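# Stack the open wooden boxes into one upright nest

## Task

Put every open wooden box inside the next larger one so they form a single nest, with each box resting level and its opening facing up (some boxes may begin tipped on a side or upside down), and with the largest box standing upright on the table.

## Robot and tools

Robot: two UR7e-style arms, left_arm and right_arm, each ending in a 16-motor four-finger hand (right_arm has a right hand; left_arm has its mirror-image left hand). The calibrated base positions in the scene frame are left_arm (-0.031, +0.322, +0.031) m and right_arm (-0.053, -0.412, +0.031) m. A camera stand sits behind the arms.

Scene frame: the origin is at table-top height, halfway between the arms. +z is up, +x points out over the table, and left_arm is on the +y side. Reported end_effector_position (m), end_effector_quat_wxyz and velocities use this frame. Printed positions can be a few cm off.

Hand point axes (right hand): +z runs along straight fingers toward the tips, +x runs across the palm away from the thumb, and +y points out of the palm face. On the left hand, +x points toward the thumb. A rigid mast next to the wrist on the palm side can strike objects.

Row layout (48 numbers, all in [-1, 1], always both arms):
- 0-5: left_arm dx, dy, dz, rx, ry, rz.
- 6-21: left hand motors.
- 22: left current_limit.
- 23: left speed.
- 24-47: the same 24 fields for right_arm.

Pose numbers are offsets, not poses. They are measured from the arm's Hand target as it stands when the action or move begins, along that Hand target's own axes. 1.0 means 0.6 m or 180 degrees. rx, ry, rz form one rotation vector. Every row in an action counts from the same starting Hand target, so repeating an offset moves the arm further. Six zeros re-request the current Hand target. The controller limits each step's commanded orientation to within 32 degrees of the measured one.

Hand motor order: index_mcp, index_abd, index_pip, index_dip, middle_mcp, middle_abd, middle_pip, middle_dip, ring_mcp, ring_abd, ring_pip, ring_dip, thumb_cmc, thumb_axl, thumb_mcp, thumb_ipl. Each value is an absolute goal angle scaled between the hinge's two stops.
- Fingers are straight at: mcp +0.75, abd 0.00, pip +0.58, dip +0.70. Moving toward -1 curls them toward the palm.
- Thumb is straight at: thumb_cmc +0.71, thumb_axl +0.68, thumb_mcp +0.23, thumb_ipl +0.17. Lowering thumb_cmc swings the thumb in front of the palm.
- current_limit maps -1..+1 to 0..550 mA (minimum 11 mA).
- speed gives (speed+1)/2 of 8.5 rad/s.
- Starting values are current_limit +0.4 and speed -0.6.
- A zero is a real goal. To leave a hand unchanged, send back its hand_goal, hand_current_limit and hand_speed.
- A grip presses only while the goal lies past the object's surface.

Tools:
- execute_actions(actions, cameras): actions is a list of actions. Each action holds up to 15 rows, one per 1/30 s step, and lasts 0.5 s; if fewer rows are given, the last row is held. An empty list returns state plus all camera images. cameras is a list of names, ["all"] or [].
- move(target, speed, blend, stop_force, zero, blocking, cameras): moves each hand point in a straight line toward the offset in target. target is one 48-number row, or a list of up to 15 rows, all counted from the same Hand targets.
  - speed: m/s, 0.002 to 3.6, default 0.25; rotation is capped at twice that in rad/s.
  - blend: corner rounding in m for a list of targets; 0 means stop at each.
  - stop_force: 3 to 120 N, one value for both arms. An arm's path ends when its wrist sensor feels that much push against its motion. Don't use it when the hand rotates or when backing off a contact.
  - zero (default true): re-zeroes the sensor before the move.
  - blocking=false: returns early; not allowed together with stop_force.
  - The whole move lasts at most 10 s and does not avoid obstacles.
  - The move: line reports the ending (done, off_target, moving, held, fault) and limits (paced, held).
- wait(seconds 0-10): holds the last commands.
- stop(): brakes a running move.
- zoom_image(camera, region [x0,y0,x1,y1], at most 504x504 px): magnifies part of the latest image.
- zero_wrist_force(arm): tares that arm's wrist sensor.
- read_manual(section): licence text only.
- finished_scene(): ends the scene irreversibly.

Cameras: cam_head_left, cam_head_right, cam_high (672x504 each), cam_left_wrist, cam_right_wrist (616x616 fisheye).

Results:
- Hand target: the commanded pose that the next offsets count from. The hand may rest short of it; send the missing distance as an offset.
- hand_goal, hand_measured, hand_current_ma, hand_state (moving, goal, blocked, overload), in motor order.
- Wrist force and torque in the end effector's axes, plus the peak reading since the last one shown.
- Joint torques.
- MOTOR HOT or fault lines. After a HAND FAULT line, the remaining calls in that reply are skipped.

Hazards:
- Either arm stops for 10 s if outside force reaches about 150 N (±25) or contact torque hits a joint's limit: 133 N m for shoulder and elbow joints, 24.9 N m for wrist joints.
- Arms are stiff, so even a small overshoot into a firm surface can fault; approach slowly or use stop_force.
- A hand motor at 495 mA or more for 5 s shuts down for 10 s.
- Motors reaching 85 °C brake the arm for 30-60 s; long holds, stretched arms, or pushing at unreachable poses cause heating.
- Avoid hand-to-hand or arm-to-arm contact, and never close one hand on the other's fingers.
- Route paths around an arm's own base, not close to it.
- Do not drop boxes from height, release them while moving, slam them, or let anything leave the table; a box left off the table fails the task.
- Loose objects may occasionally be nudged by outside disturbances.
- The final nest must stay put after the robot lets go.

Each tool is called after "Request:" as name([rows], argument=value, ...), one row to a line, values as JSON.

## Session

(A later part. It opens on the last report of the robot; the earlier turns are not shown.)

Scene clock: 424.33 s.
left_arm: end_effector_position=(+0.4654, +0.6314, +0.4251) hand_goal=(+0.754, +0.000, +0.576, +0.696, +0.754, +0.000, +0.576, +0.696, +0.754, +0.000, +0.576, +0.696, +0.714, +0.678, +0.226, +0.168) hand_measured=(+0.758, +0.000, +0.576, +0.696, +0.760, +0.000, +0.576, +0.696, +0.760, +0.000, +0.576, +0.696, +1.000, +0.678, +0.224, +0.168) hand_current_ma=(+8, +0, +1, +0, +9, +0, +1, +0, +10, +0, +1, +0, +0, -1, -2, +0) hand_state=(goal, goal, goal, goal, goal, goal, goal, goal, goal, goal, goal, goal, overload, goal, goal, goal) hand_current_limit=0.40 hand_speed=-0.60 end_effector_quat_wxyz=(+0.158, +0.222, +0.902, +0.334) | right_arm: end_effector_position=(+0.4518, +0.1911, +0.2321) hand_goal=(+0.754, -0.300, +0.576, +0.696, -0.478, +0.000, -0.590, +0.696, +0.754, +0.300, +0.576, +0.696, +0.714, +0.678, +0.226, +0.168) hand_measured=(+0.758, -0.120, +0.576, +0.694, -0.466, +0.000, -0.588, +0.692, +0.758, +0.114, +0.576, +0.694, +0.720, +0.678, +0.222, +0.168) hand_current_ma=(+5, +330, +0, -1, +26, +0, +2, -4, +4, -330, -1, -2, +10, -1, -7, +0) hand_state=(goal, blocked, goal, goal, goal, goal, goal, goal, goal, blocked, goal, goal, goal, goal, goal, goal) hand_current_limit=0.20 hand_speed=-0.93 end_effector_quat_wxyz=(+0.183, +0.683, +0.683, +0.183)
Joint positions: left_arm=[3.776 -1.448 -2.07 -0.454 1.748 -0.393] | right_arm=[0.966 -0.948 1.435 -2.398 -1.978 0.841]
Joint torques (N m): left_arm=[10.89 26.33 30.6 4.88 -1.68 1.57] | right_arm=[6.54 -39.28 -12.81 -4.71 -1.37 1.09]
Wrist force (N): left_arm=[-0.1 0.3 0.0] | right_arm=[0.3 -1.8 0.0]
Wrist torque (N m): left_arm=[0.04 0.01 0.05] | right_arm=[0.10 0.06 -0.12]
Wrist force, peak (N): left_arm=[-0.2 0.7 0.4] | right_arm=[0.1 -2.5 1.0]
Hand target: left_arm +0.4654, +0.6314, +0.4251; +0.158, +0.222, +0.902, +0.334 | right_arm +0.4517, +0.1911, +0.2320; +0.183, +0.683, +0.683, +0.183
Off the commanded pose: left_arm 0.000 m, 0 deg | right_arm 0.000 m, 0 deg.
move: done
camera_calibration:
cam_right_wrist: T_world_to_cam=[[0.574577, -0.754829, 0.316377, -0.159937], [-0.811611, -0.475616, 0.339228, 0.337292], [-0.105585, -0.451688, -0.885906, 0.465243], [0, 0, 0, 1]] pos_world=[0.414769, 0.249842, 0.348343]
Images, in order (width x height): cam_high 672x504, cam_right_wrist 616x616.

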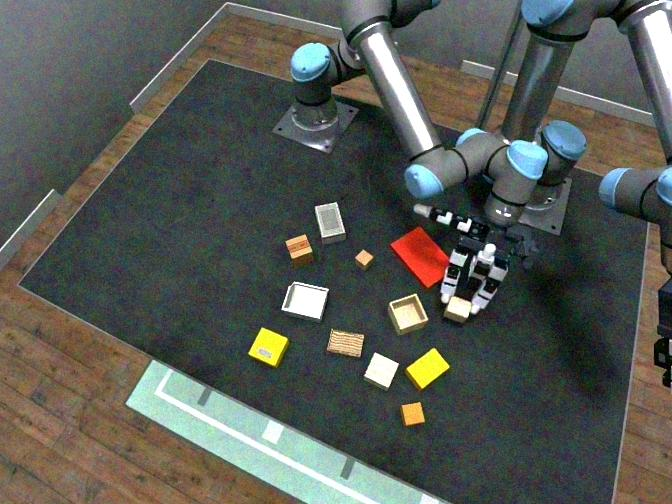

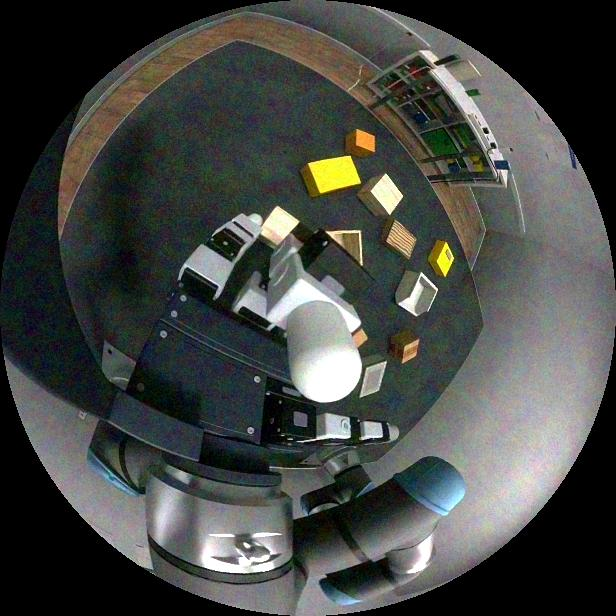

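Request:
move([
  [0,0,0,0,0,0,0.754,0,0.576,0.696,0.754,0,0.576,0.696,0.754,0,0.576,0.696,0.714,0.678,0.226,0.168,0.4,-0.6,-0.3563,0.1184,-0.1241,0.1667,0,0,0.754,-0.3,0.576,0.696,-0.479,0,-0.591,0.696,0.754,0.3,0.576,0.696,0.714,0.678,0.226,0.168,0.2,-0.93],
  [0,0,0,0,0,0,0.754,0,0.576,0.696,0.754,0,0.576,0.696,0.754,0,0.576,0.696,0.714,0.678,0.226,0.168,0.4,-0.6,-0.9563,0.0175,0.1798,0.4444,0,0,0.754,-0.3,0.576,0.696,-0.479,0,-0.591,0.696,0.754,0.3,0.576,0.696,0.714,0.678,0.226,0.168,0.2,-0.93],
], speed=0.25, blend=[0.05, 0], cameras=["cam_right_wrist","cam_high","cam_head_right"])

Request:
zoom_image(camera="cam_right_wrist", region=[200, 180, 320, 300])

Scene clock: 453.73 s.
left_arm: end_effector_position=(+0.4654, +0.6314, +0.4251) hand_goal=(+0.754, +0.000, +0.576, +0.696, +0.754, +0.000, +0.576, +0.696, +0.754, +0.000, +0.576, +0.696, +0.714, +0.678, +0.226, +0.168) hand_measured=(+0.758, +0.000, +0.576, +0.696, +0.760, +0.000, +0.576, +0.696, +0.760, +0.000, +0.576, +0.696, +1.000, +0.678, +0.224, +0.168) hand_current_ma=(+8, +0, +1, +0, +9, +0, +1, +0, +10, +0, +1, +0, +0, -1, -2, +0) hand_state=(goal, goal, goal, goal, goal, goal, goal, goal, goal, goal, goal, goal, overload, goal, goal, goal) hand_current_limit=0.40 hand_speed=-0.60 end_effector_quat_wxyz=(+0.158, +0.222, +0.902, +0.334) | right_arm: end_effector_position=(+0.5149, -0.3826, +0.1441) hand_goal=(+0.754, -0.300, +0.576, +0.696, -0.478, +0.000, -0.590, +0.696, +0.754, +0.300, +0.576, +0.696, +0.714, +0.678, +0.226, +0.168) hand_measured=(+0.748, -0.120, +0.576, +0.694, -0.466, +0.000, -0.588, +0.694, +0.742, +0.114, +0.574, +0.694, +0.708, +0.678, +0.222, +0.168) hand_current_ma=(-12, +330, +0, -1, +26, +0, +2, -3, -22, -330, -3, -2, -9, -1, -7, +0) hand_state=(goal, blocked, goal, goal, goal, goal, goal, goal, goal, blocked, goal, goal, goal, goal, goal, goal) hand_current_limit=0.20 hand_speed=-0.93 end_effector_quat_wxyz=(-0.298, +0.641, +0.641, -0.299)
Joint positions: left_arm=[3.776 -1.448 -2.07 -0.454 1.748 -0.393] | right_arm=[-0.064 -0.977 1.267 -0.993 -1.662 -0.076]
Joint torques (N m): left_arm=[10.45 26.1 29.2 4.93 -1.44 1.73] | right_arm=[-6.7 -38.26 -26.6 1.33 -0.21 -0.13]
Wrist force (N): left_arm=[-0.3 0.5 0.2] | right_arm=[0.8 1.2 -0.3]
Wrist torque (N m): left_arm=[0.05 0.05 0.02] | right_arm=[-0.01 -0.05 0.16]
Wrist force, peak (N): left_arm=[-0.5 0.8 0.2] | right_arm=[2.2 -3.4 1.5]
Hand target: left_arm +0.4654, +0.6314, +0.4251; +0.158, +0.222, +0.902, +0.334 | right_arm +0.5149, -0.3827, +0.1441; -0.298, +0.641, +0.641, -0.299
Off the commanded pose: left_arm 0.000 m, 0 deg | right_arm 0.000 m, 0 deg.
move: done
camera_calibration:
cam_right_wrist: T_world_to_cam=[[0.411529, -0.755091, -0.510374, -0.398398], [0.192749, -0.475218, 0.858496, -0.446254], [-0.890782, -0.45167, -0.0500227, 0.418748], [0, 0, 0, 1]] pos_world=[0.622981, -0.323759, 0.200722]
Images, in order (width x height): cam_head_right 672x504, cam_high 672x504, cam_right_wrist 616x616.

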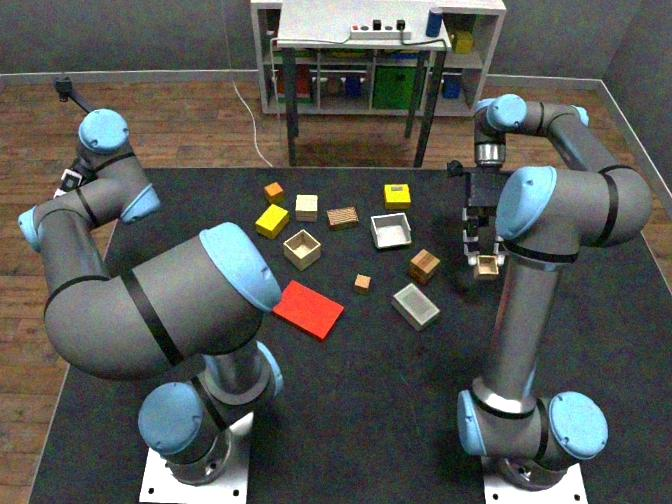

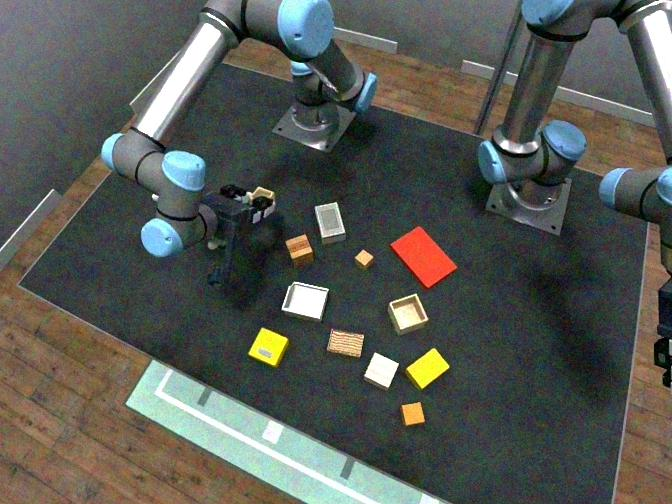

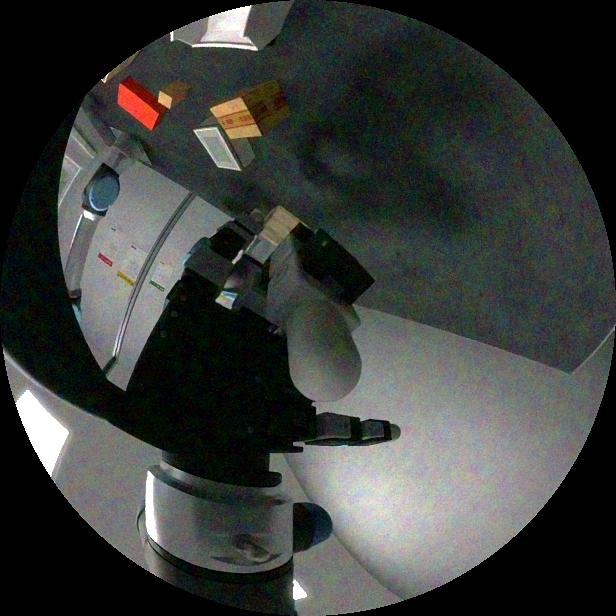

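Scaled by 4.200 from the camera's 616x616 image, which has a finer 880x880 frame.

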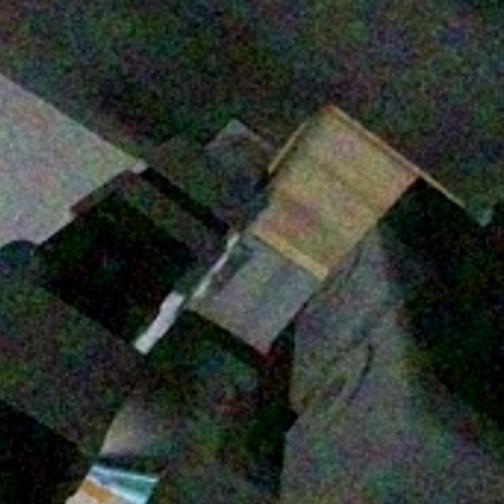

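Request:
move(target=[0,0,0,0,0,0,0.754,0,0.576,0.696,0.754,0,0.576,0.696,0.754,0,0.576,0.696,0.714,0.678,0.226,0.168,0.4,-0.6,0,0.1264,0.1057,0.0444,0,0,0.754,-0.3,0.576,0.696,-0.479,0,-0.591,0.696,0.754,0.3,0.576,0.696,0.714,0.678,0.226,0.168,0.2,-0.93], speed=0.12, cameras=["cam_right_wrist","cam_high"])

Request:
zoom_image(camera="cam_high", region=[190, 140, 310, 260])

Request:
zoom_image(camera="cam_right_wrist", region=[200, 160, 340, 300])

Scene clock: 470.23 s.
left_arm: end_effector_position=(+0.4654, +0.6314, +0.4251) hand_goal=(+0.754, +0.000, +0.576, +0.696, +0.754, +0.000, +0.576, +0.696, +0.754, +0.000, +0.576, +0.696, +0.714, +0.678, +0.226, +0.168) hand_measured=(+0.758, +0.000, +0.576, +0.696, +0.760, +0.000, +0.576, +0.696, +0.760, +0.000, +0.576, +0.696, +1.000, +0.678, +0.224, +0.168) hand_current_ma=(+8, +0, +1, +0, +9, +0, +1, +0, +10, +0, +1, +0, +0, -1, -2, +0) hand_state=(goal, goal, goal, goal, goal, goal, goal, goal, goal, goal, goal, goal, overload, goal, goal, goal) hand_current_limit=0.40 hand_speed=-0.60 end_effector_quat_wxyz=(+0.158, +0.222, +0.902, +0.334) | right_arm: end_effector_position=(+0.5153, -0.3828, +0.0454) hand_goal=(+0.754, -0.300, +0.576, +0.696, -0.478, +0.000, -0.590, +0.696, +0.754, +0.300, +0.576, +0.696, +0.714, +0.678, +0.226, +0.168) hand_measured=(+0.746, -0.120, +0.574, +0.694, -0.466, +0.000, -0.588, +0.694, +0.742, +0.114, +0.574, +0.694, +0.708, +0.678, +0.222, +0.168) hand_current_ma=(-14, +330, -1, -1, +24, +0, +2, -3, -25, -330, -3, -2, -11, -1, -7, +0) hand_state=(goal, blocked, goal, goal, goal, goal, goal, goal, goal, blocked, goal, goal, goal, goal, goal, goal) hand_current_limit=0.20 hand_speed=-0.93 end_effector_quat_wxyz=(-0.342, +0.619, +0.619, -0.343)
Joint positions: left_arm=[3.776 -1.448 -2.07 -0.454 1.748 -0.393] | right_arm=[-0.06 -0.785 1.233 -1.011 -1.667 -0.06]
Joint torques (N m): left_arm=[11.49 25.62 29.47 4.7 -1.41 1.49] | right_arm=[3.99 -40.67 -10.18 2.81 -0.4 -0.65]
Wrist force (N): left_arm=[-0.2 0.4 0.3] | right_arm=[0.7 1.3 -0.8]
Wrist torque (N m): left_arm=[0.03 0.05 0.04] | right_arm=[-0.01 -0.01 0.17]
Wrist force, peak (N): left_arm=[-0.6 0.6 0.3] | right_arm=[0.8 2.9 -0.1]
Hand target: left_arm +0.4654, +0.6314, +0.4251; +0.158, +0.222, +0.902, +0.334 | right_arm +0.5152, -0.3828, +0.0452; -0.342, +0.619, +0.619, -0.343
Off the commanded pose: left_arm 0.000 m, 0 deg | right_arm 0.000 m, 0 deg.
move: done
camera_calibration:
cam_right_wrist: T_world_to_cam=[[0.336554, -0.755145, -0.562572, -0.408071], [0.310286, -0.475128, 0.823393, -0.420616], [-0.889075, -0.451674, 0.0744045, 0.407462], [0, 0, 0, 1]] pos_world=[0.630113, -0.323959, 0.0864455]
Images, in order (width x height): cam_high 672x504, cam_right_wrist 616x616.

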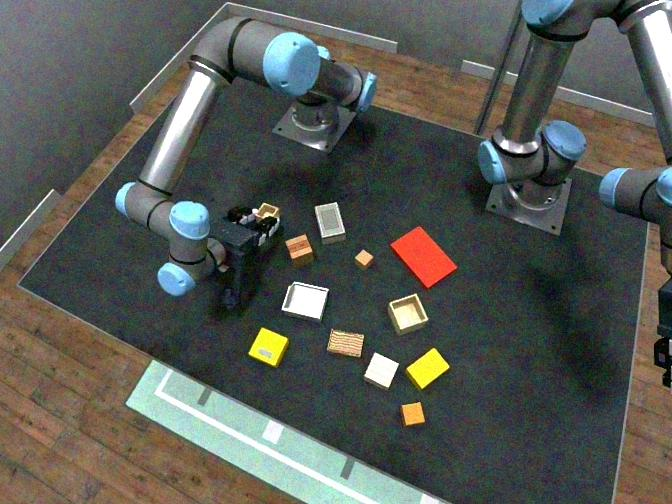

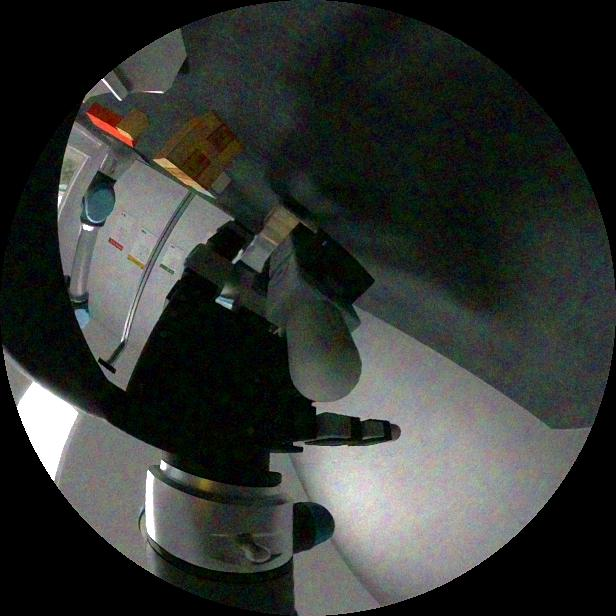

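Scaled by 4.200.

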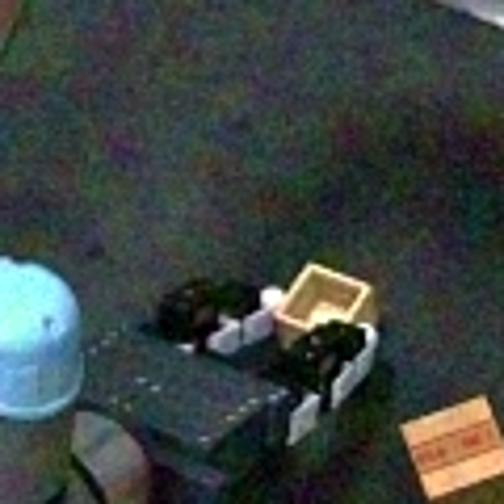

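Scaled by 3.600 from the camera's 616x616 image, which has a finer 880x880 frame.

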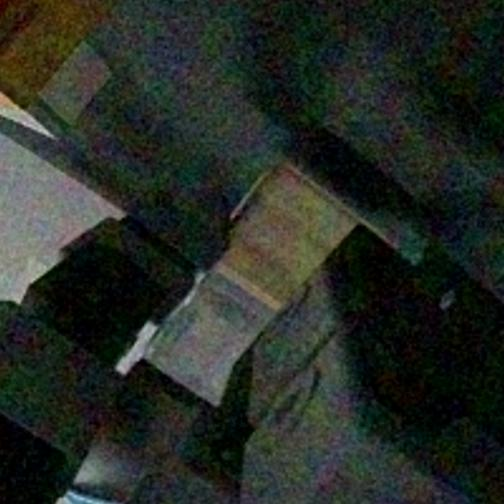

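Request:
move(target=[0,0,0,0,0,0,0.754,0,0.576,0.696,0.754,0,0.576,0.696,0.754,0,0.576,0.696,0.714,0.678,0.226,0.168,0.4,-0.6,0,0.041,0.0256,0,0,0,0.754,-0.3,0.576,0.696,-0.479,0,-0.591,0.696,0.754,0.3,0.576,0.696,0.714,0.678,0.226,0.168,0.2,-0.93], speed=0.03, stop_force=4, cameras=["cam_right_wrist","cam_high"])

Request:
zoom_image(camera="cam_high", region=[220, 170, 300, 250])

Scene clock: 475.23 s.
left_arm: end_effector_position=(+0.4654, +0.6314, +0.4251) hand_goal=(+0.754, +0.000, +0.576, +0.696, +0.754, +0.000, +0.576, +0.696, +0.754, +0.000, +0.576, +0.696, +0.714, +0.678, +0.226, +0.168) hand_measured=(+0.758, +0.000, +0.576, +0.696, +0.760, +0.000, +0.576, +0.696, +0.760, +0.000, +0.576, +0.696, +1.000, +0.678, +0.224, +0.168) hand_current_ma=(+8, +0, +1, +0, +9, +0, +1, +0, +10, +0, +1, +0, +0, -1, -2, +0) hand_state=(goal, goal, goal, goal, goal, goal, goal, goal, goal, goal, goal, goal, overload, goal, goal, goal) hand_current_limit=0.40 hand_speed=-0.60 end_effector_quat_wxyz=(+0.158, +0.222, +0.902, +0.334) | right_arm: end_effector_position=(+0.5152, -0.3828, +0.0247) hand_goal=(+0.754, -0.300, +0.576, +0.696, -0.478, +0.000, -0.590, +0.696, +0.754, +0.300, +0.576, +0.696, +0.714, +0.678, +0.226, +0.168) hand_measured=(+0.762, -0.122, +0.586, +0.702, -0.466, +0.000, -0.588, +0.694, +0.754, +0.114, +0.582, +0.698, +0.708, +0.678, +0.222, +0.168) hand_current_ma=(+12, +330, +19, +7, +24, +0, +2, -3, +0, -330, +10, +3, -11, -1, -7, +0) hand_state=(goal, blocked, goal, goal, goal, goal, goal, goal, goal, blocked, goal, goal, goal, goal, goal, goal) hand_current_limit=0.20 hand_speed=-0.93 end_effector_quat_wxyz=(-0.342, +0.619, +0.619, -0.343)
Joint positions: left_arm=[3.776 -1.448 -2.07 -0.454 1.748 -0.393] | right_arm=[-0.06 -0.762 1.249 -1.05 -1.667 -0.06]
Joint torques (N m): left_arm=[10.9 24.72 29.63 4.84 -1.53 1.51] | right_arm=[-7.1 -42.67 -26.01 -1.77 1.59 -0.44]
Wrist force (N): left_arm=[-0.2 0.4 0.2] | right_arm=[0.7 0.1 -0.8]
Wrist torque (N m): left_arm=[0.02 0.04 0.04] | right_arm=[0.10 -0.02 0.15]
Wrist force, peak (N): left_arm=[-0.5 0.5 0.4] | right_arm=[0.6 -2.1 -4.8]
Hand target: left_arm +0.4654, +0.6314, +0.4251; +0.158, +0.222, +0.902, +0.334 | right_arm +0.5152, -0.3828, +0.0247; -0.342, +0.619, +0.619, -0.343 (not the last commanded pose)
Off the commanded pose: left_arm 0.000 m, 0 deg | right_arm 0.008 m, 0 deg.
move: contact (right_arm)
camera_calibration:
cam_right_wrist: T_world_to_cam=[[0.336337, -0.75515, -0.562695, -0.419573], [0.310448, -0.475199, 0.823291, -0.40369], [-0.8891, -0.451591, 0.0746074, 0.409031], [0, 0, 0, 1]] pos_world=[0.630112, -0.323959, 0.0657453]
Images, in order (width x height): cam_high 672x504, cam_right_wrist 616x616.

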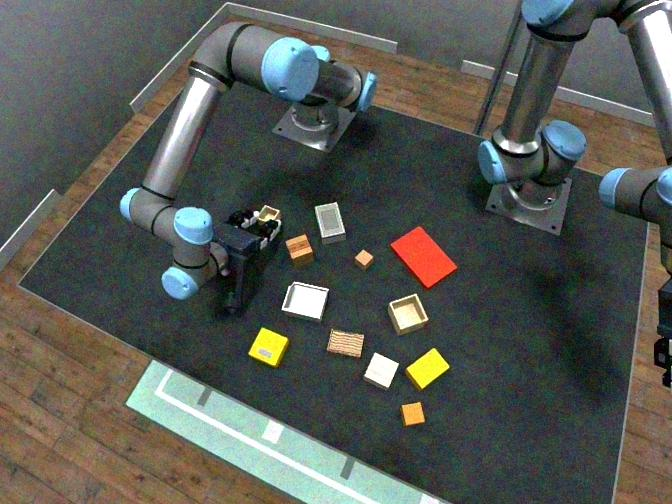

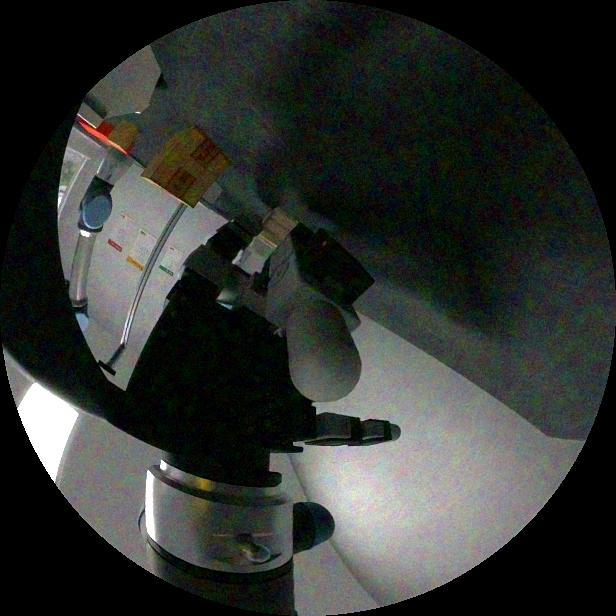

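Scaled by 6.300.

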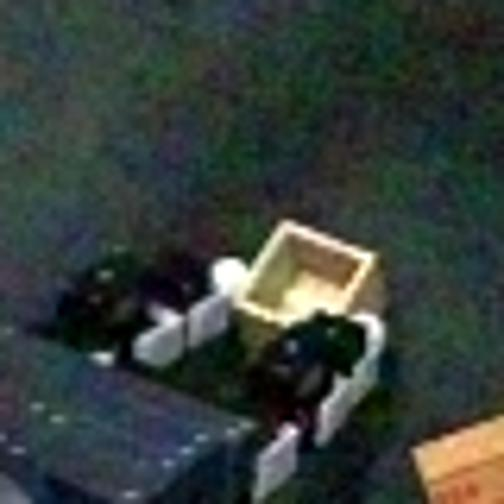

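Request:
move([
  [0,0,0,0,0,0,0.754,0,0.576,0.696,0.754,0,0.576,0.696,0.754,0,0.576,0.696,0.714,0.678,0.226,0.168,0.4,-0.6,0,0,0,0,0,0,0.754,0,0.576,0.696,-0.479,0,-0.591,0.696,0.754,0,0.576,0.696,0.714,0.678,0.226,0.168,0.2,-0.95],
  [0,0,0,0,0,0,0.754,0,0.576,0.696,0.754,0,0.576,0.696,0.754,0,0.576,0.696,0.714,0.678,0.226,0.168,0.4,-0.6,0,0,-0.2,0,0,0,0.754,0,0.576,0.696,-0.479,0,-0.591,0.696,0.754,0,0.576,0.696,0.714,0.678,0.226,0.168,0.2,-0.95],
], speed=0.15, cameras=["cam_right_wrist","cam_high","cam_head_right"])

Request:
zoom_image(camera="cam_high", region=[220, 170, 300, 250])

Scene clock: 486.20 s.
left_arm: end_effector_position=(+0.4654, +0.6314, +0.4251) hand_goal=(+0.754, +0.000, +0.576, +0.696, +0.754, +0.000, +0.576, +0.696, +0.754, +0.000, +0.576, +0.696, +0.714, +0.678, +0.226, +0.168) hand_measured=(+0.758, +0.000, +0.576, +0.696, +0.760, +0.000, +0.576, +0.696, +0.760, +0.000, +0.576, +0.696, +1.000, +0.678, +0.224, +0.168) hand_current_ma=(+8, +0, +1, +0, +9, +0, +1, +0, +10, +0, +1, +0, +0, -1, -2, +0) hand_state=(goal, goal, goal, goal, goal, goal, goal, goal, goal, goal, goal, goal, overload, goal, goal, goal) hand_current_limit=0.40 hand_speed=-0.60 end_effector_quat_wxyz=(+0.158, +0.222, +0.902, +0.334) | right_arm: end_effector_position=(+0.6170, -0.3826, +0.0884) hand_goal=(+0.754, +0.000, +0.576, +0.696, -0.478, +0.000, -0.590, +0.696, +0.754, +0.000, +0.576, +0.696, +0.714, +0.678, +0.226, +0.168) hand_measured=(+0.748, -0.004, +0.576, +0.698, -0.468, +0.000, -0.588, +0.694, +0.746, +0.004, +0.576, +0.698, +0.708, +0.678, +0.222, +0.168) hand_current_ma=(-10, -3, +0, +2, +20, +0, +2, -3, -13, +3, +0, +3, -11, -1, -7, +0) hand_state=(goal, goal, goal, goal, goal, goal, goal, goal, goal, goal, goal, goal, goal, goal, goal, goal) hand_current_limit=0.20 hand_speed=-0.95 end_effector_quat_wxyz=(-0.342, +0.619, +0.619, -0.343) end_effector_velocity=(+0.001, +0.000, +0.001) end_effector_angular_velocity=(+0.000, -0.001, +0.000)
Joint positions: left_arm=[3.776 -1.448 -2.07 -0.454 1.748 -0.393] | right_arm=[-0.045 -0.528 0.632 -0.666 -1.655 -0.053]
Joint velocities: left_arm=[within noise] | right_arm=[0 0.001 -0.005 0.003 0 0]
Joint torques (N m): left_arm=[10.99 24.51 29.3 4.79 -1.11 1.38] | right_arm=[-5.28 -49.86 -29.11 2.04 -1.12 -0.14]
Wrist force (N): left_arm=[-0.2 0.3 0.5] | right_arm=[1.0 1.0 -0.8]
Wrist torque (N m): left_arm=[-0.01 0.05 0.05] | right_arm=[0.00 -0.03 0.20]
Wrist force, peak (N): left_arm=[-0.5 0.6 0.1] | right_arm=[0.9 1.1 -2.1]
Hand target: left_arm +0.4654, +0.6314, +0.4251; +0.158, +0.222, +0.902, +0.334 | right_arm +0.6169, -0.3827, +0.0884; -0.342, +0.619, +0.619, -0.343
Off the commanded pose: left_arm 0.000 m, 0 deg | right_arm 0.000 m, 0 deg.
move: done
camera_calibration:
cam_right_wrist: T_world_to_cam=[[0.336464, -0.755142, -0.56263, -0.417959], [0.31027, -0.475207, 0.823354, -0.487539], [-0.889114, -0.451596, 0.0744076, 0.49478], [0, 0, 0, 1]] pos_world=[0.731813, -0.323859, 0.129445]
Images, in order (width x height): cam_head_right 672x504, cam_high 672x504, cam_right_wrist 616x616.

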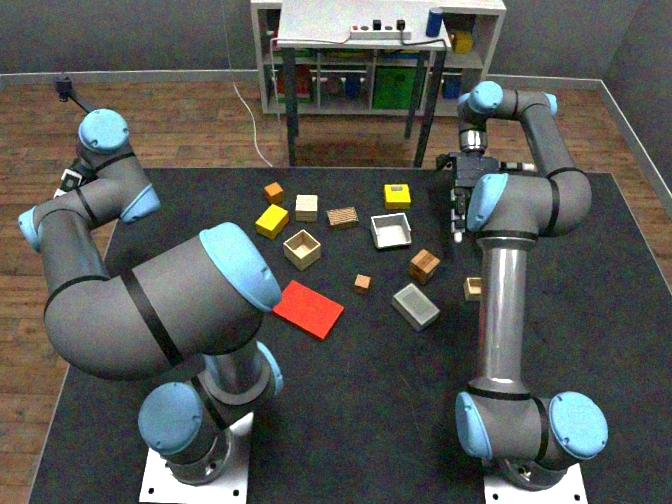

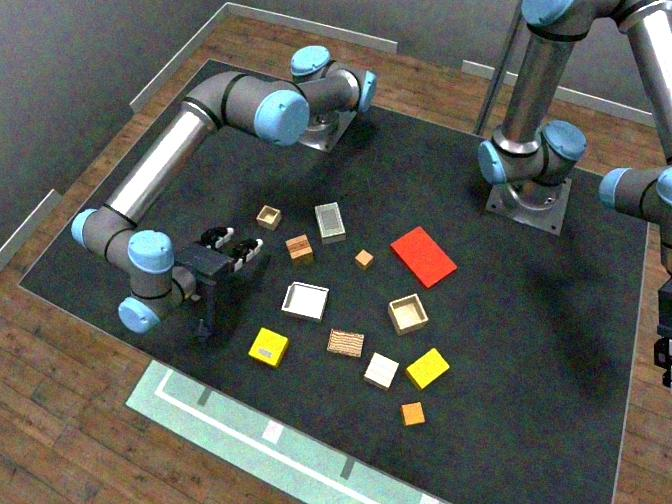

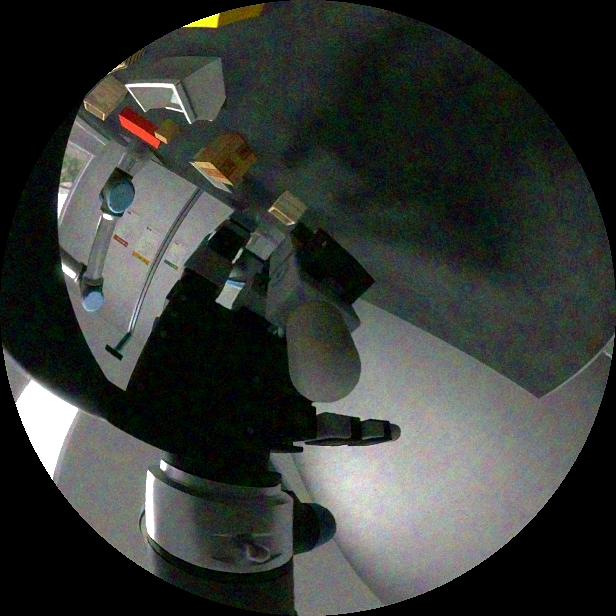

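Scaled by 6.300.

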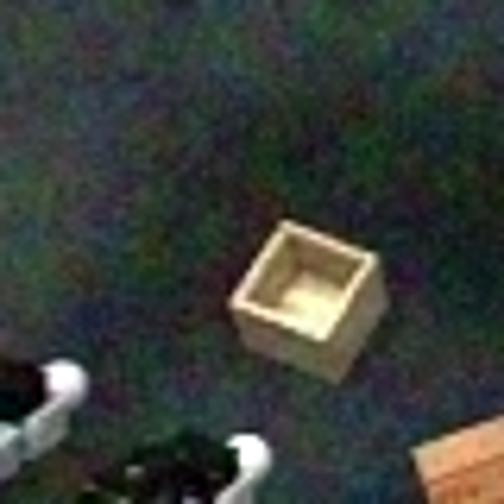

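Request:
move([
  [0,0,0,0,0,0,0.754,0,0.576,0.696,0.754,0,0.576,0.696,0.754,0,0.576,0.696,0.714,0.678,0.226,0.168,0.4,-0.6,0.0045,-0.3582,-0.0923,-0.3222,0,0,0.754,0.08,0.576,0.696,-0.479,0,-0.591,0.696,0.754,-0.08,0.576,0.696,0.714,0.678,0.226,0.168,0.2,-0.9],
  [0,0,0,0,0,0,0.754,0,0.576,0.696,0.754,0,0.576,0.696,0.754,0,0.576,0.696,0.714,0.678,0.226,0.168,0.4,-0.6,0.5045,-0.3423,-0.1807,-0.251,-0.251,-0.453,0.754,0.08,0.576,0.696,-0.479,0,-0.591,0.696,0.754,-0.08,0.576,0.696,0.714,0.678,0.226,0.168,0.2,-0.9],
  [0,0,0,0,0,0,0.754,0,0.576,0.696,0.754,0,0.576,0.696,0.754,0,0.576,0.696,0.714,0.678,0.226,0.168,0.4,-0.6,0.7125,-0.191,-0.2232,-0.3767,-0.1312,-0.5262,0.754,0.08,0.576,0.696,-0.479,0,-0.591,0.696,0.754,-0.08,0.576,0.696,0.714,0.678,0.226,0.168,0.2,-0.9],
], speed=0.35, blend=[0.06, 0.05, 0], cameras=["cam_right_wrist","cam_high","cam_head_right"])

Request:
zoom_image(camera="cam_right_wrist", region=[200, 100, 440, 340])

Scene clock: 543.90 s.
left_arm: end_effector_position=(+0.4654, +0.6314, +0.4251) hand_goal=(+0.754, +0.000, +0.576, +0.696, +0.754, +0.000, +0.576, +0.696, +0.754, +0.000, +0.576, +0.696, +0.714, +0.678, +0.226, +0.168) hand_measured=(+0.758, +0.000, +0.576, +0.696, +0.760, +0.000, +0.576, +0.696, +0.760, +0.000, +0.576, +0.696, +1.000, +0.678, +0.224, +0.168) hand_current_ma=(+8, +0, +1, +0, +9, +0, +1, +0, +10, +0, +1, +0, +0, -1, -2, +0) hand_state=(goal, goal, goal, goal, goal, goal, goal, goal, goal, goal, goal, goal, overload, goal, goal, goal) hand_current_limit=0.40 hand_speed=-0.60 end_effector_quat_wxyz=(+0.158, +0.222, +0.902, +0.334) | right_arm: end_effector_position=(+0.6694, +0.0449, +0.2565) hand_goal=(+0.754, +0.080, +0.576, +0.696, -0.478, +0.000, -0.590, +0.696, +0.754, -0.080, +0.576, +0.696, +0.714, +0.678, +0.226, +0.168) hand_measured=(+0.756, +0.076, +0.576, +0.698, -0.468, +0.000, -0.588, +0.694, +0.756, -0.076, +0.576, +0.698, +0.716, +0.678, +0.222, +0.168) hand_current_ma=(+1, -3, +0, +2, +20, +0, +2, -3, +1, +4, +0, +3, +2, -1, -7, +0) hand_state=(goal, goal, goal, goal, goal, goal, goal, goal, goal, goal, goal, goal, goal, goal, goal, goal) hand_current_limit=0.20 hand_speed=-0.90 end_effector_quat_wxyz=(+0.001, +0.000, +0.966, +0.259)
Joint positions: left_arm=[3.776 -1.448 -2.07 -0.454 1.748 -0.393] | right_arm=[0.242 -0.895 1.212 -1.997 -1.058 -1.355]
Joint torques (N m): left_arm=[10.55 24.98 29.6 4.81 -1.26 1.5] | right_arm=[-9.3 -43.81 -13.58 -4.01 3.27 -0.86]
Wrist force (N): left_arm=[-0.3 0.5 0.0] | right_arm=[0.4 -1.8 -0.1]
Wrist torque (N m): left_arm=[0.05 0.05 0.02] | right_arm=[0.02 0.02 0.01]
Wrist force, peak (N): left_arm=[-0.7 0.4 0.2] | right_arm=[0.6 3.2 -0.7]
Hand target: left_arm +0.4654, +0.6314, +0.4251; +0.158, +0.222, +0.902, +0.334 | right_arm +0.6695, +0.0448, +0.2565; +0.001, +0.000, +0.966, +0.259
Off the commanded pose: left_arm 0.000 m, 0 deg | right_arm 0.000 m, 0 deg.
move: done
camera_calibration:
cam_right_wrist: T_world_to_cam=[[0.754371, 0.57527, 0.316209, -0.583018], [0.475479, -0.810949, 0.341, -0.41082], [0.452596, -0.10689, -0.885286, 0.0545548], [0, 0, 0, 1]] pos_world=[0.610457, 0.00806988, 0.372742]
Images, in order (width x height): cam_head_right 672x504, cam_high 672x504, cam_right_wrist 616x616.

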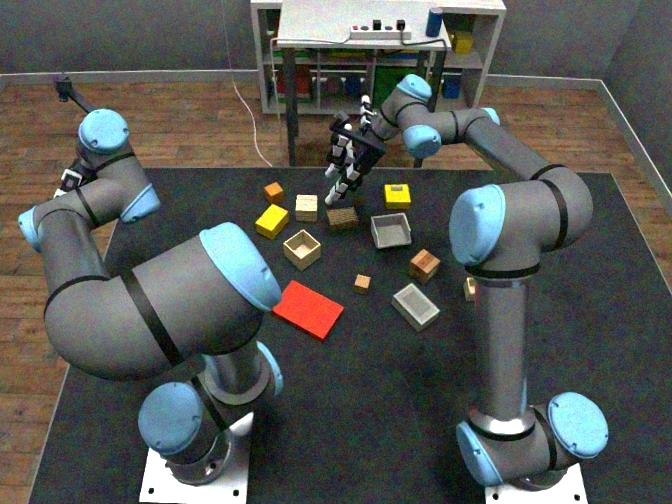

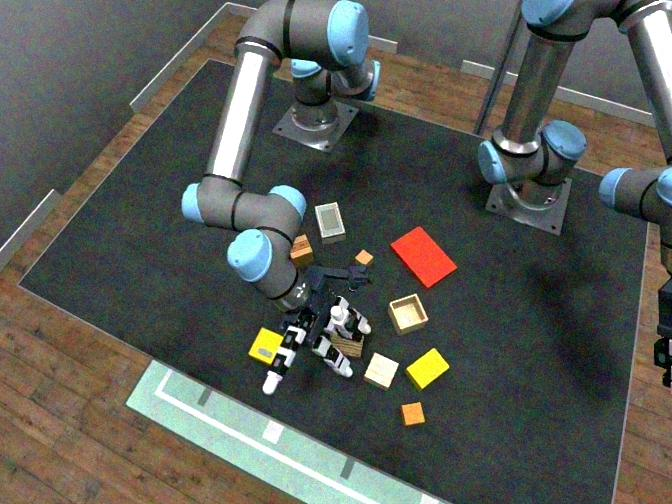

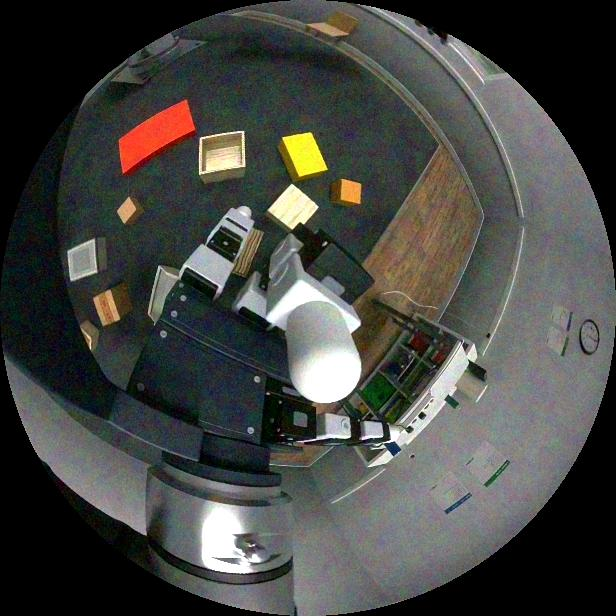

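Scaled by 2.100 from the camera's 616x616 image, which has a finer 880x880 frame.

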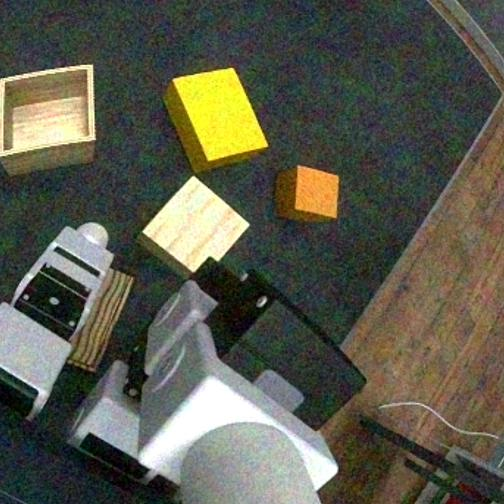

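Request:
move(target=[0,0,0,0,0,0,0.754,0,0.576,0.696,0.754,0,0.576,0.696,0.754,0,0.576,0.696,0.714,0.678,0.226,0.168,0.4,-0.6,-0.0053,-0.005,0.1637,0,0,0,0.754,0.08,0.576,0.696,-0.479,0,-0.591,0.696,0.754,-0.08,0.576,0.696,0.714,0.678,0.226,0.168,0.2,-0.9], speed=0.15, cameras=["cam_right_wrist","cam_high","cam_head_right"])

Request:
zoom_image(camera="cam_right_wrist", region=[200, 130, 340, 270])

Request:
zoom_image(camera="cam_high", region=[330, 310, 430, 410])

Request:
zoom_image(camera="cam_head_right", region=[270, 160, 370, 240])

Scene clock: 564.90 s.
left_arm: end_effector_position=(+0.4654, +0.6314, +0.4251) hand_goal=(+0.754, +0.000, +0.576, +0.696, +0.754, +0.000, +0.576, +0.696, +0.754, +0.000, +0.576, +0.696, +0.714, +0.678, +0.226, +0.168) hand_measured=(+0.758, +0.000, +0.576, +0.696, +0.760, +0.000, +0.576, +0.696, +0.760, +0.000, +0.576, +0.696, +1.000, +0.678, +0.224, +0.168) hand_current_ma=(+8, +0, +1, +0, +9, +0, +1, +0, +10, +0, +1, +0, +0, -1, -2, +0) hand_state=(goal, goal, goal, goal, goal, goal, goal, goal, goal, goal, goal, goal, overload, goal, goal, goal) hand_current_limit=0.40 hand_speed=-0.60 end_effector_quat_wxyz=(+0.158, +0.222, +0.902, +0.334) | right_arm: end_effector_position=(+0.6727, +0.0914, +0.1700) hand_goal=(+0.754, +0.080, +0.576, +0.696, -0.478, +0.000, -0.590, +0.696, +0.754, -0.080, +0.576, +0.696, +0.714, +0.678, +0.226, +0.168) hand_measured=(+0.756, +0.076, +0.576, +0.698, -0.468, +0.000, -0.588, +0.694, +0.756, -0.076, +0.576, +0.698, +0.716, +0.678, +0.222, +0.168) hand_current_ma=(+1, -3, +0, +2, +20, +0, +2, -3, +2, +4, +0, +3, +3, -1, -7, +0) hand_state=(goal, goal, goal, goal, goal, goal, goal, goal, goal, goal, goal, goal, goal, goal, goal, goal) hand_current_limit=0.20 hand_speed=-0.90 end_effector_quat_wxyz=(+0.001, +0.000, +0.966, +0.259)
Joint positions: left_arm=[3.776 -1.448 -2.07 -0.454 1.748 -0.393] | right_arm=[0.302 -0.759 1.217 -2.17 -1.065 -1.287]
Joint torques (N m): left_arm=[10.59 25.01 29.49 4.82 -1.16 1.32] | right_arm=[-9.5 -45.36 -11.94 -2.45 1.85 -0.76]
Wrist force (N): left_arm=[-0.3 0.4 0.2] | right_arm=[0.4 -1.8 0.1]
Wrist torque (N m): left_arm=[0.03 0.05 0.03] | right_arm=[0.02 0.01 0.03]
Wrist force, peak (N): left_arm=[-0.2 0.8 0.2] | right_arm=[0.2 -2.4 -1.9]
Hand target: left_arm +0.4654, +0.6314, +0.4251; +0.158, +0.222, +0.902, +0.334 | right_arm +0.6728, +0.0913, +0.1699; +0.001, +0.000, +0.966, +0.259
Off the commanded pose: left_arm 0.000 m, 0 deg | right_arm 0.000 m, 0 deg.
move: done
camera_calibration:
cam_right_wrist: T_world_to_cam=[[0.754344, 0.575159, 0.316477, -0.58496], [0.475331, -0.811042, 0.340987, -0.345084], [0.452798, -0.10679, -0.885195, -0.0186999], [0, 0, 0, 1]] pos_world=[0.613757, 0.0545697, 0.286243]
Images, in order (width x height): cam_head_right 672x504, cam_high 672x504, cam_right_wrist 616x616.

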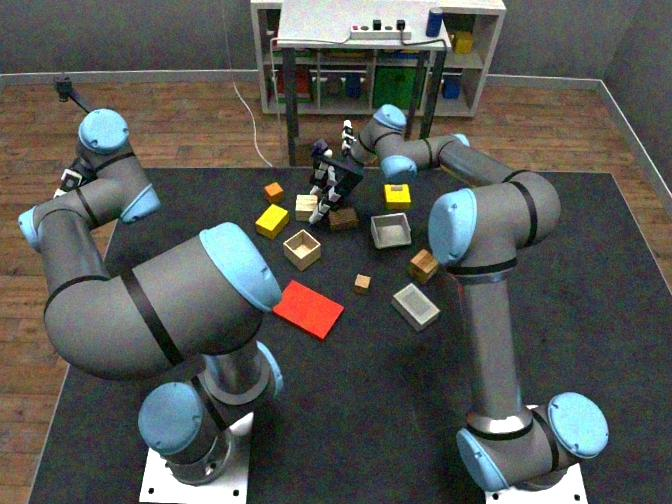

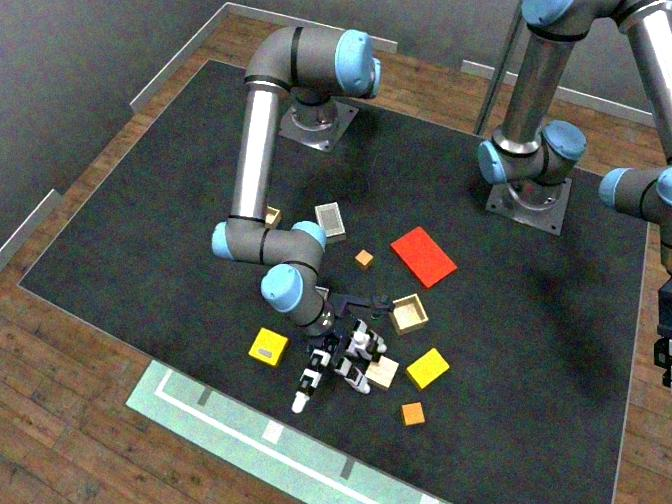

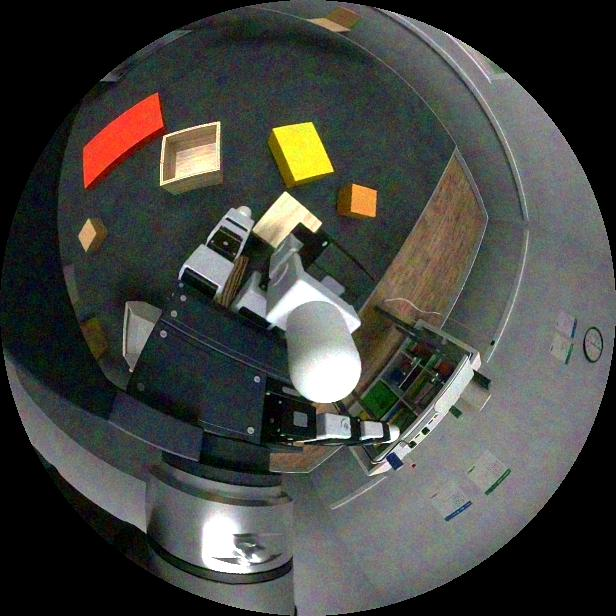

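Scaled by 3.600 from the camera's 616x616 image, which has a finer 880x880 frame.

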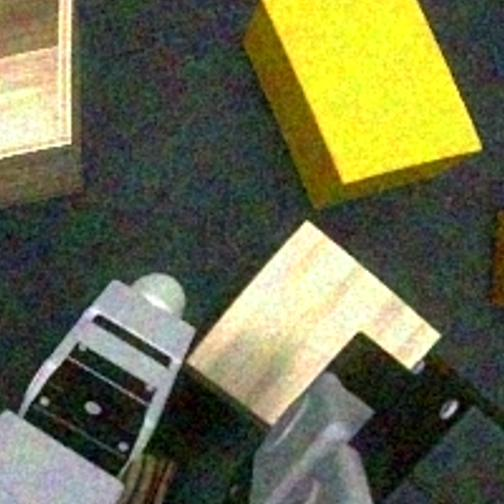

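Scaled by 5.040.

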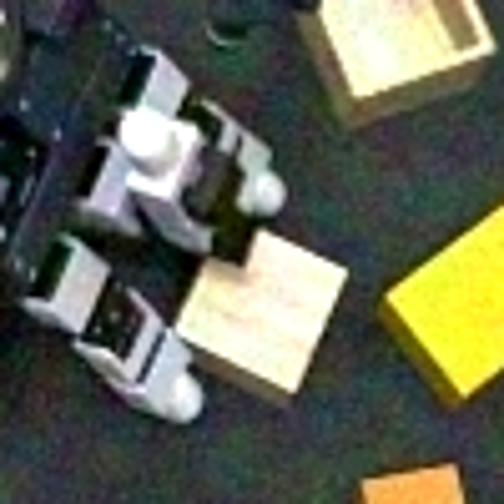

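Scaled by 5.040.

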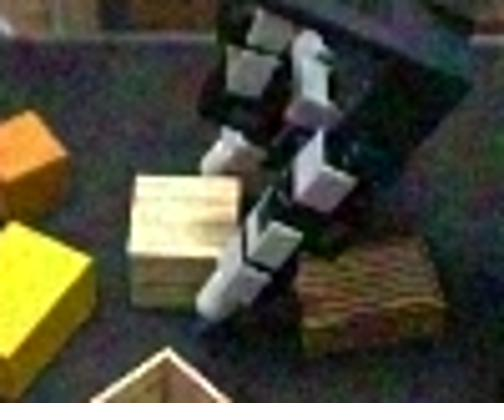

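Request:
move(target=[0,0,0,0,0,0,0.754,0,0.576,0.696,0.754,0,0.576,0.696,0.754,0,0.576,0.696,0.714,0.678,0.226,0.168,0.4,-0.6,0,0,0,0,0,0,0.754,-0.25,0.576,0.696,-0.479,0,-0.591,0.696,0.754,0.25,0.576,0.696,0.714,0.678,0.226,0.168,0.2,-0.93], cameras=["cam_right_wrist","cam_high","cam_head_right"])

Request:
zoom_image(camera="cam_high", region=[330, 310, 430, 410])

Request:
zoom_image(camera="cam_right_wrist", region=[200, 130, 340, 270])

Scene clock: 569.60 s.
left_arm: end_effector_position=(+0.4654, +0.6314, +0.4251) hand_goal=(+0.754, +0.000, +0.576, +0.696, +0.754, +0.000, +0.576, +0.696, +0.754, +0.000, +0.576, +0.696, +0.714, +0.678, +0.226, +0.168) hand_measured=(+0.758, +0.000, +0.576, +0.696, +0.760, +0.000, +0.576, +0.696, +0.760, +0.000, +0.576, +0.696, +1.000, +0.678, +0.224, +0.168) hand_current_ma=(+8, +0, +1, +0, +9, +0, +1, +0, +10, +0, +1, +0, +0, -1, -2, +0) hand_state=(goal, goal, goal, goal, goal, goal, goal, goal, goal, goal, goal, goal, overload, goal, goal, goal) hand_current_limit=0.40 hand_speed=-0.60 end_effector_quat_wxyz=(+0.158, +0.222, +0.902, +0.334) | right_arm: end_effector_position=(+0.6728, +0.0913, +0.1699) hand_goal=(+0.754, -0.250, +0.576, +0.696, -0.478, +0.000, -0.590, +0.696, +0.754, +0.250, +0.576, +0.696, +0.714, +0.678, +0.226, +0.168) hand_measured=(+0.756, -0.002, +0.576, +0.698, -0.468, +0.000, -0.588, +0.694, +0.756, -0.004, +0.576, +0.698, +0.716, +0.678, +0.222, +0.168) hand_current_ma=(+3, +330, +0, +2, +20, +0, +2, -3, +2, -330, +0, +3, +3, -1, -7, +0) hand_state=(goal, blocked, goal, goal, goal, goal, goal, goal, goal, blocked, goal, goal, goal, goal, goal, goal) hand_current_limit=0.20 hand_speed=-0.93 end_effector_quat_wxyz=(+0.001, +0.000, +0.966, +0.259)
Joint positions: left_arm=[3.776 -1.448 -2.07 -0.454 1.748 -0.393] | right_arm=[0.302 -0.759 1.217 -2.17 -1.065 -1.287]
Joint torques (N m): left_arm=[10.84 25.2 29.68 4.84 -1.21 1.38] | right_arm=[-9.9 -44.96 -14.11 -4.47 3.15 0.21]
Wrist force (N): left_arm=[-0.4 0.2 0.0] | right_arm=[0.3 -2.2 0.3]
Wrist torque (N m): left_arm=[0.01 0.07 0.02] | right_arm=[-0.05 0.00 0.02]
Wrist force, peak (N): left_arm=[-0.3 0.7 0.4] | right_arm=[0.2 -2.4 0.2]
Hand target: left_arm +0.4654, +0.6314, +0.4251; +0.158, +0.222, +0.902, +0.334 | right_arm +0.6728, +0.0913, +0.1699; +0.001, +0.000, +0.966, +0.259
Off the commanded pose: left_arm 0.000 m, 0 deg | right_arm 0.000 m, 0 deg.
move: done
camera_calibration:
cam_right_wrist: T_world_to_cam=[[0.75445, 0.575062, 0.316401, -0.584984], [0.475349, -0.811123, 0.340766, -0.345123], [0.452602, -0.10669, -0.885307, -0.0186976], [0, 0, 0, 1]] pos_world=[0.613857, 0.0544695, 0.286142]
Images, in order (width x height): cam_head_right 672x504, cam_high 672x504, cam_right_wrist 616x616.

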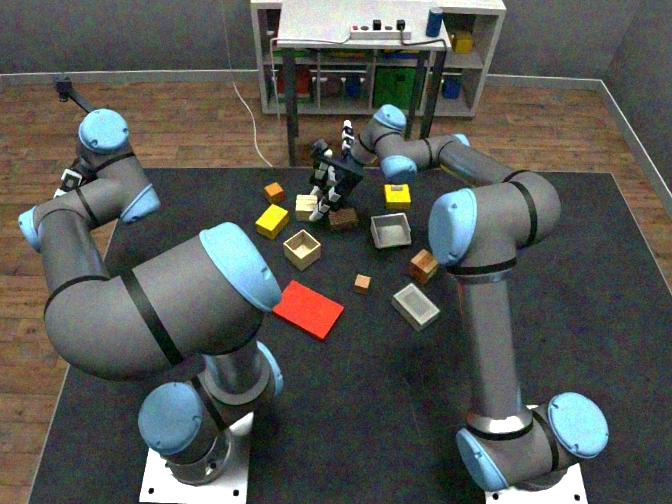

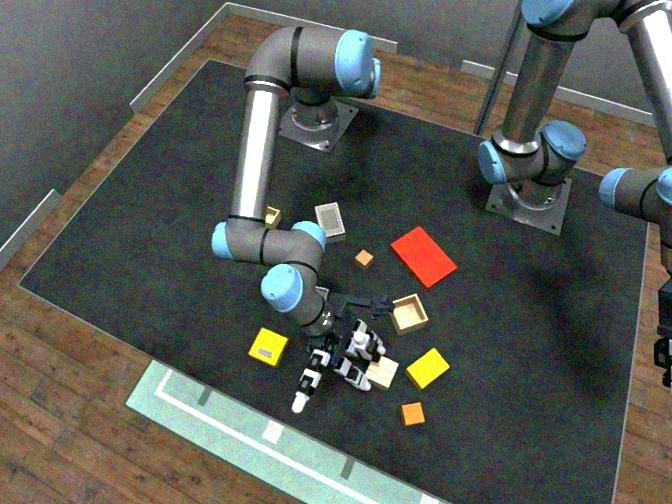

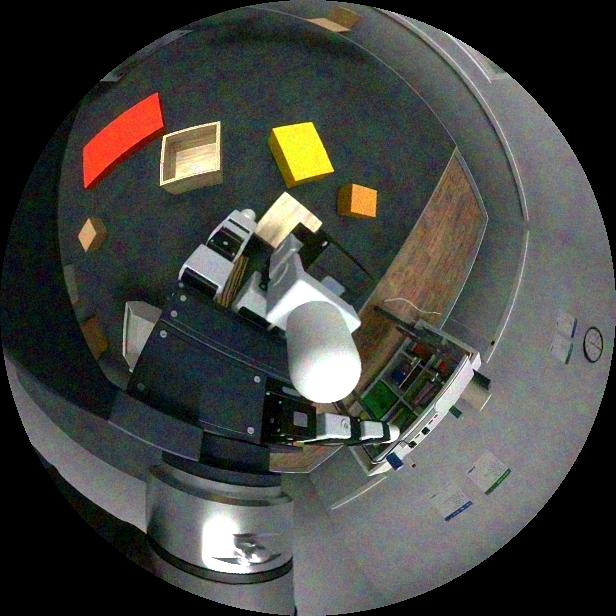

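Scaled by 5.040.

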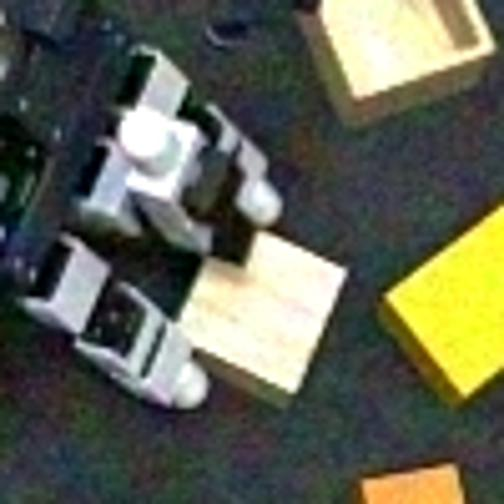

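Scaled by 3.600 from the camera's 616x616 image, which has a finer 880x880 frame.

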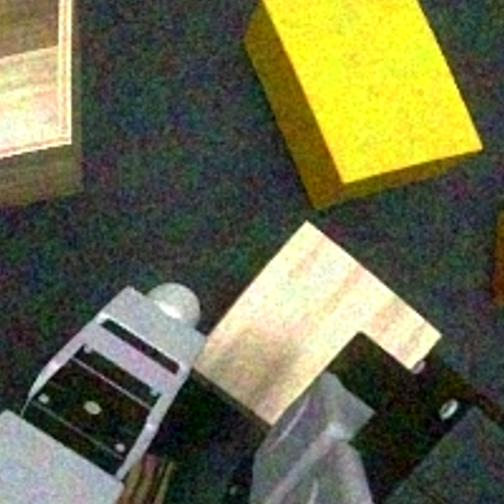

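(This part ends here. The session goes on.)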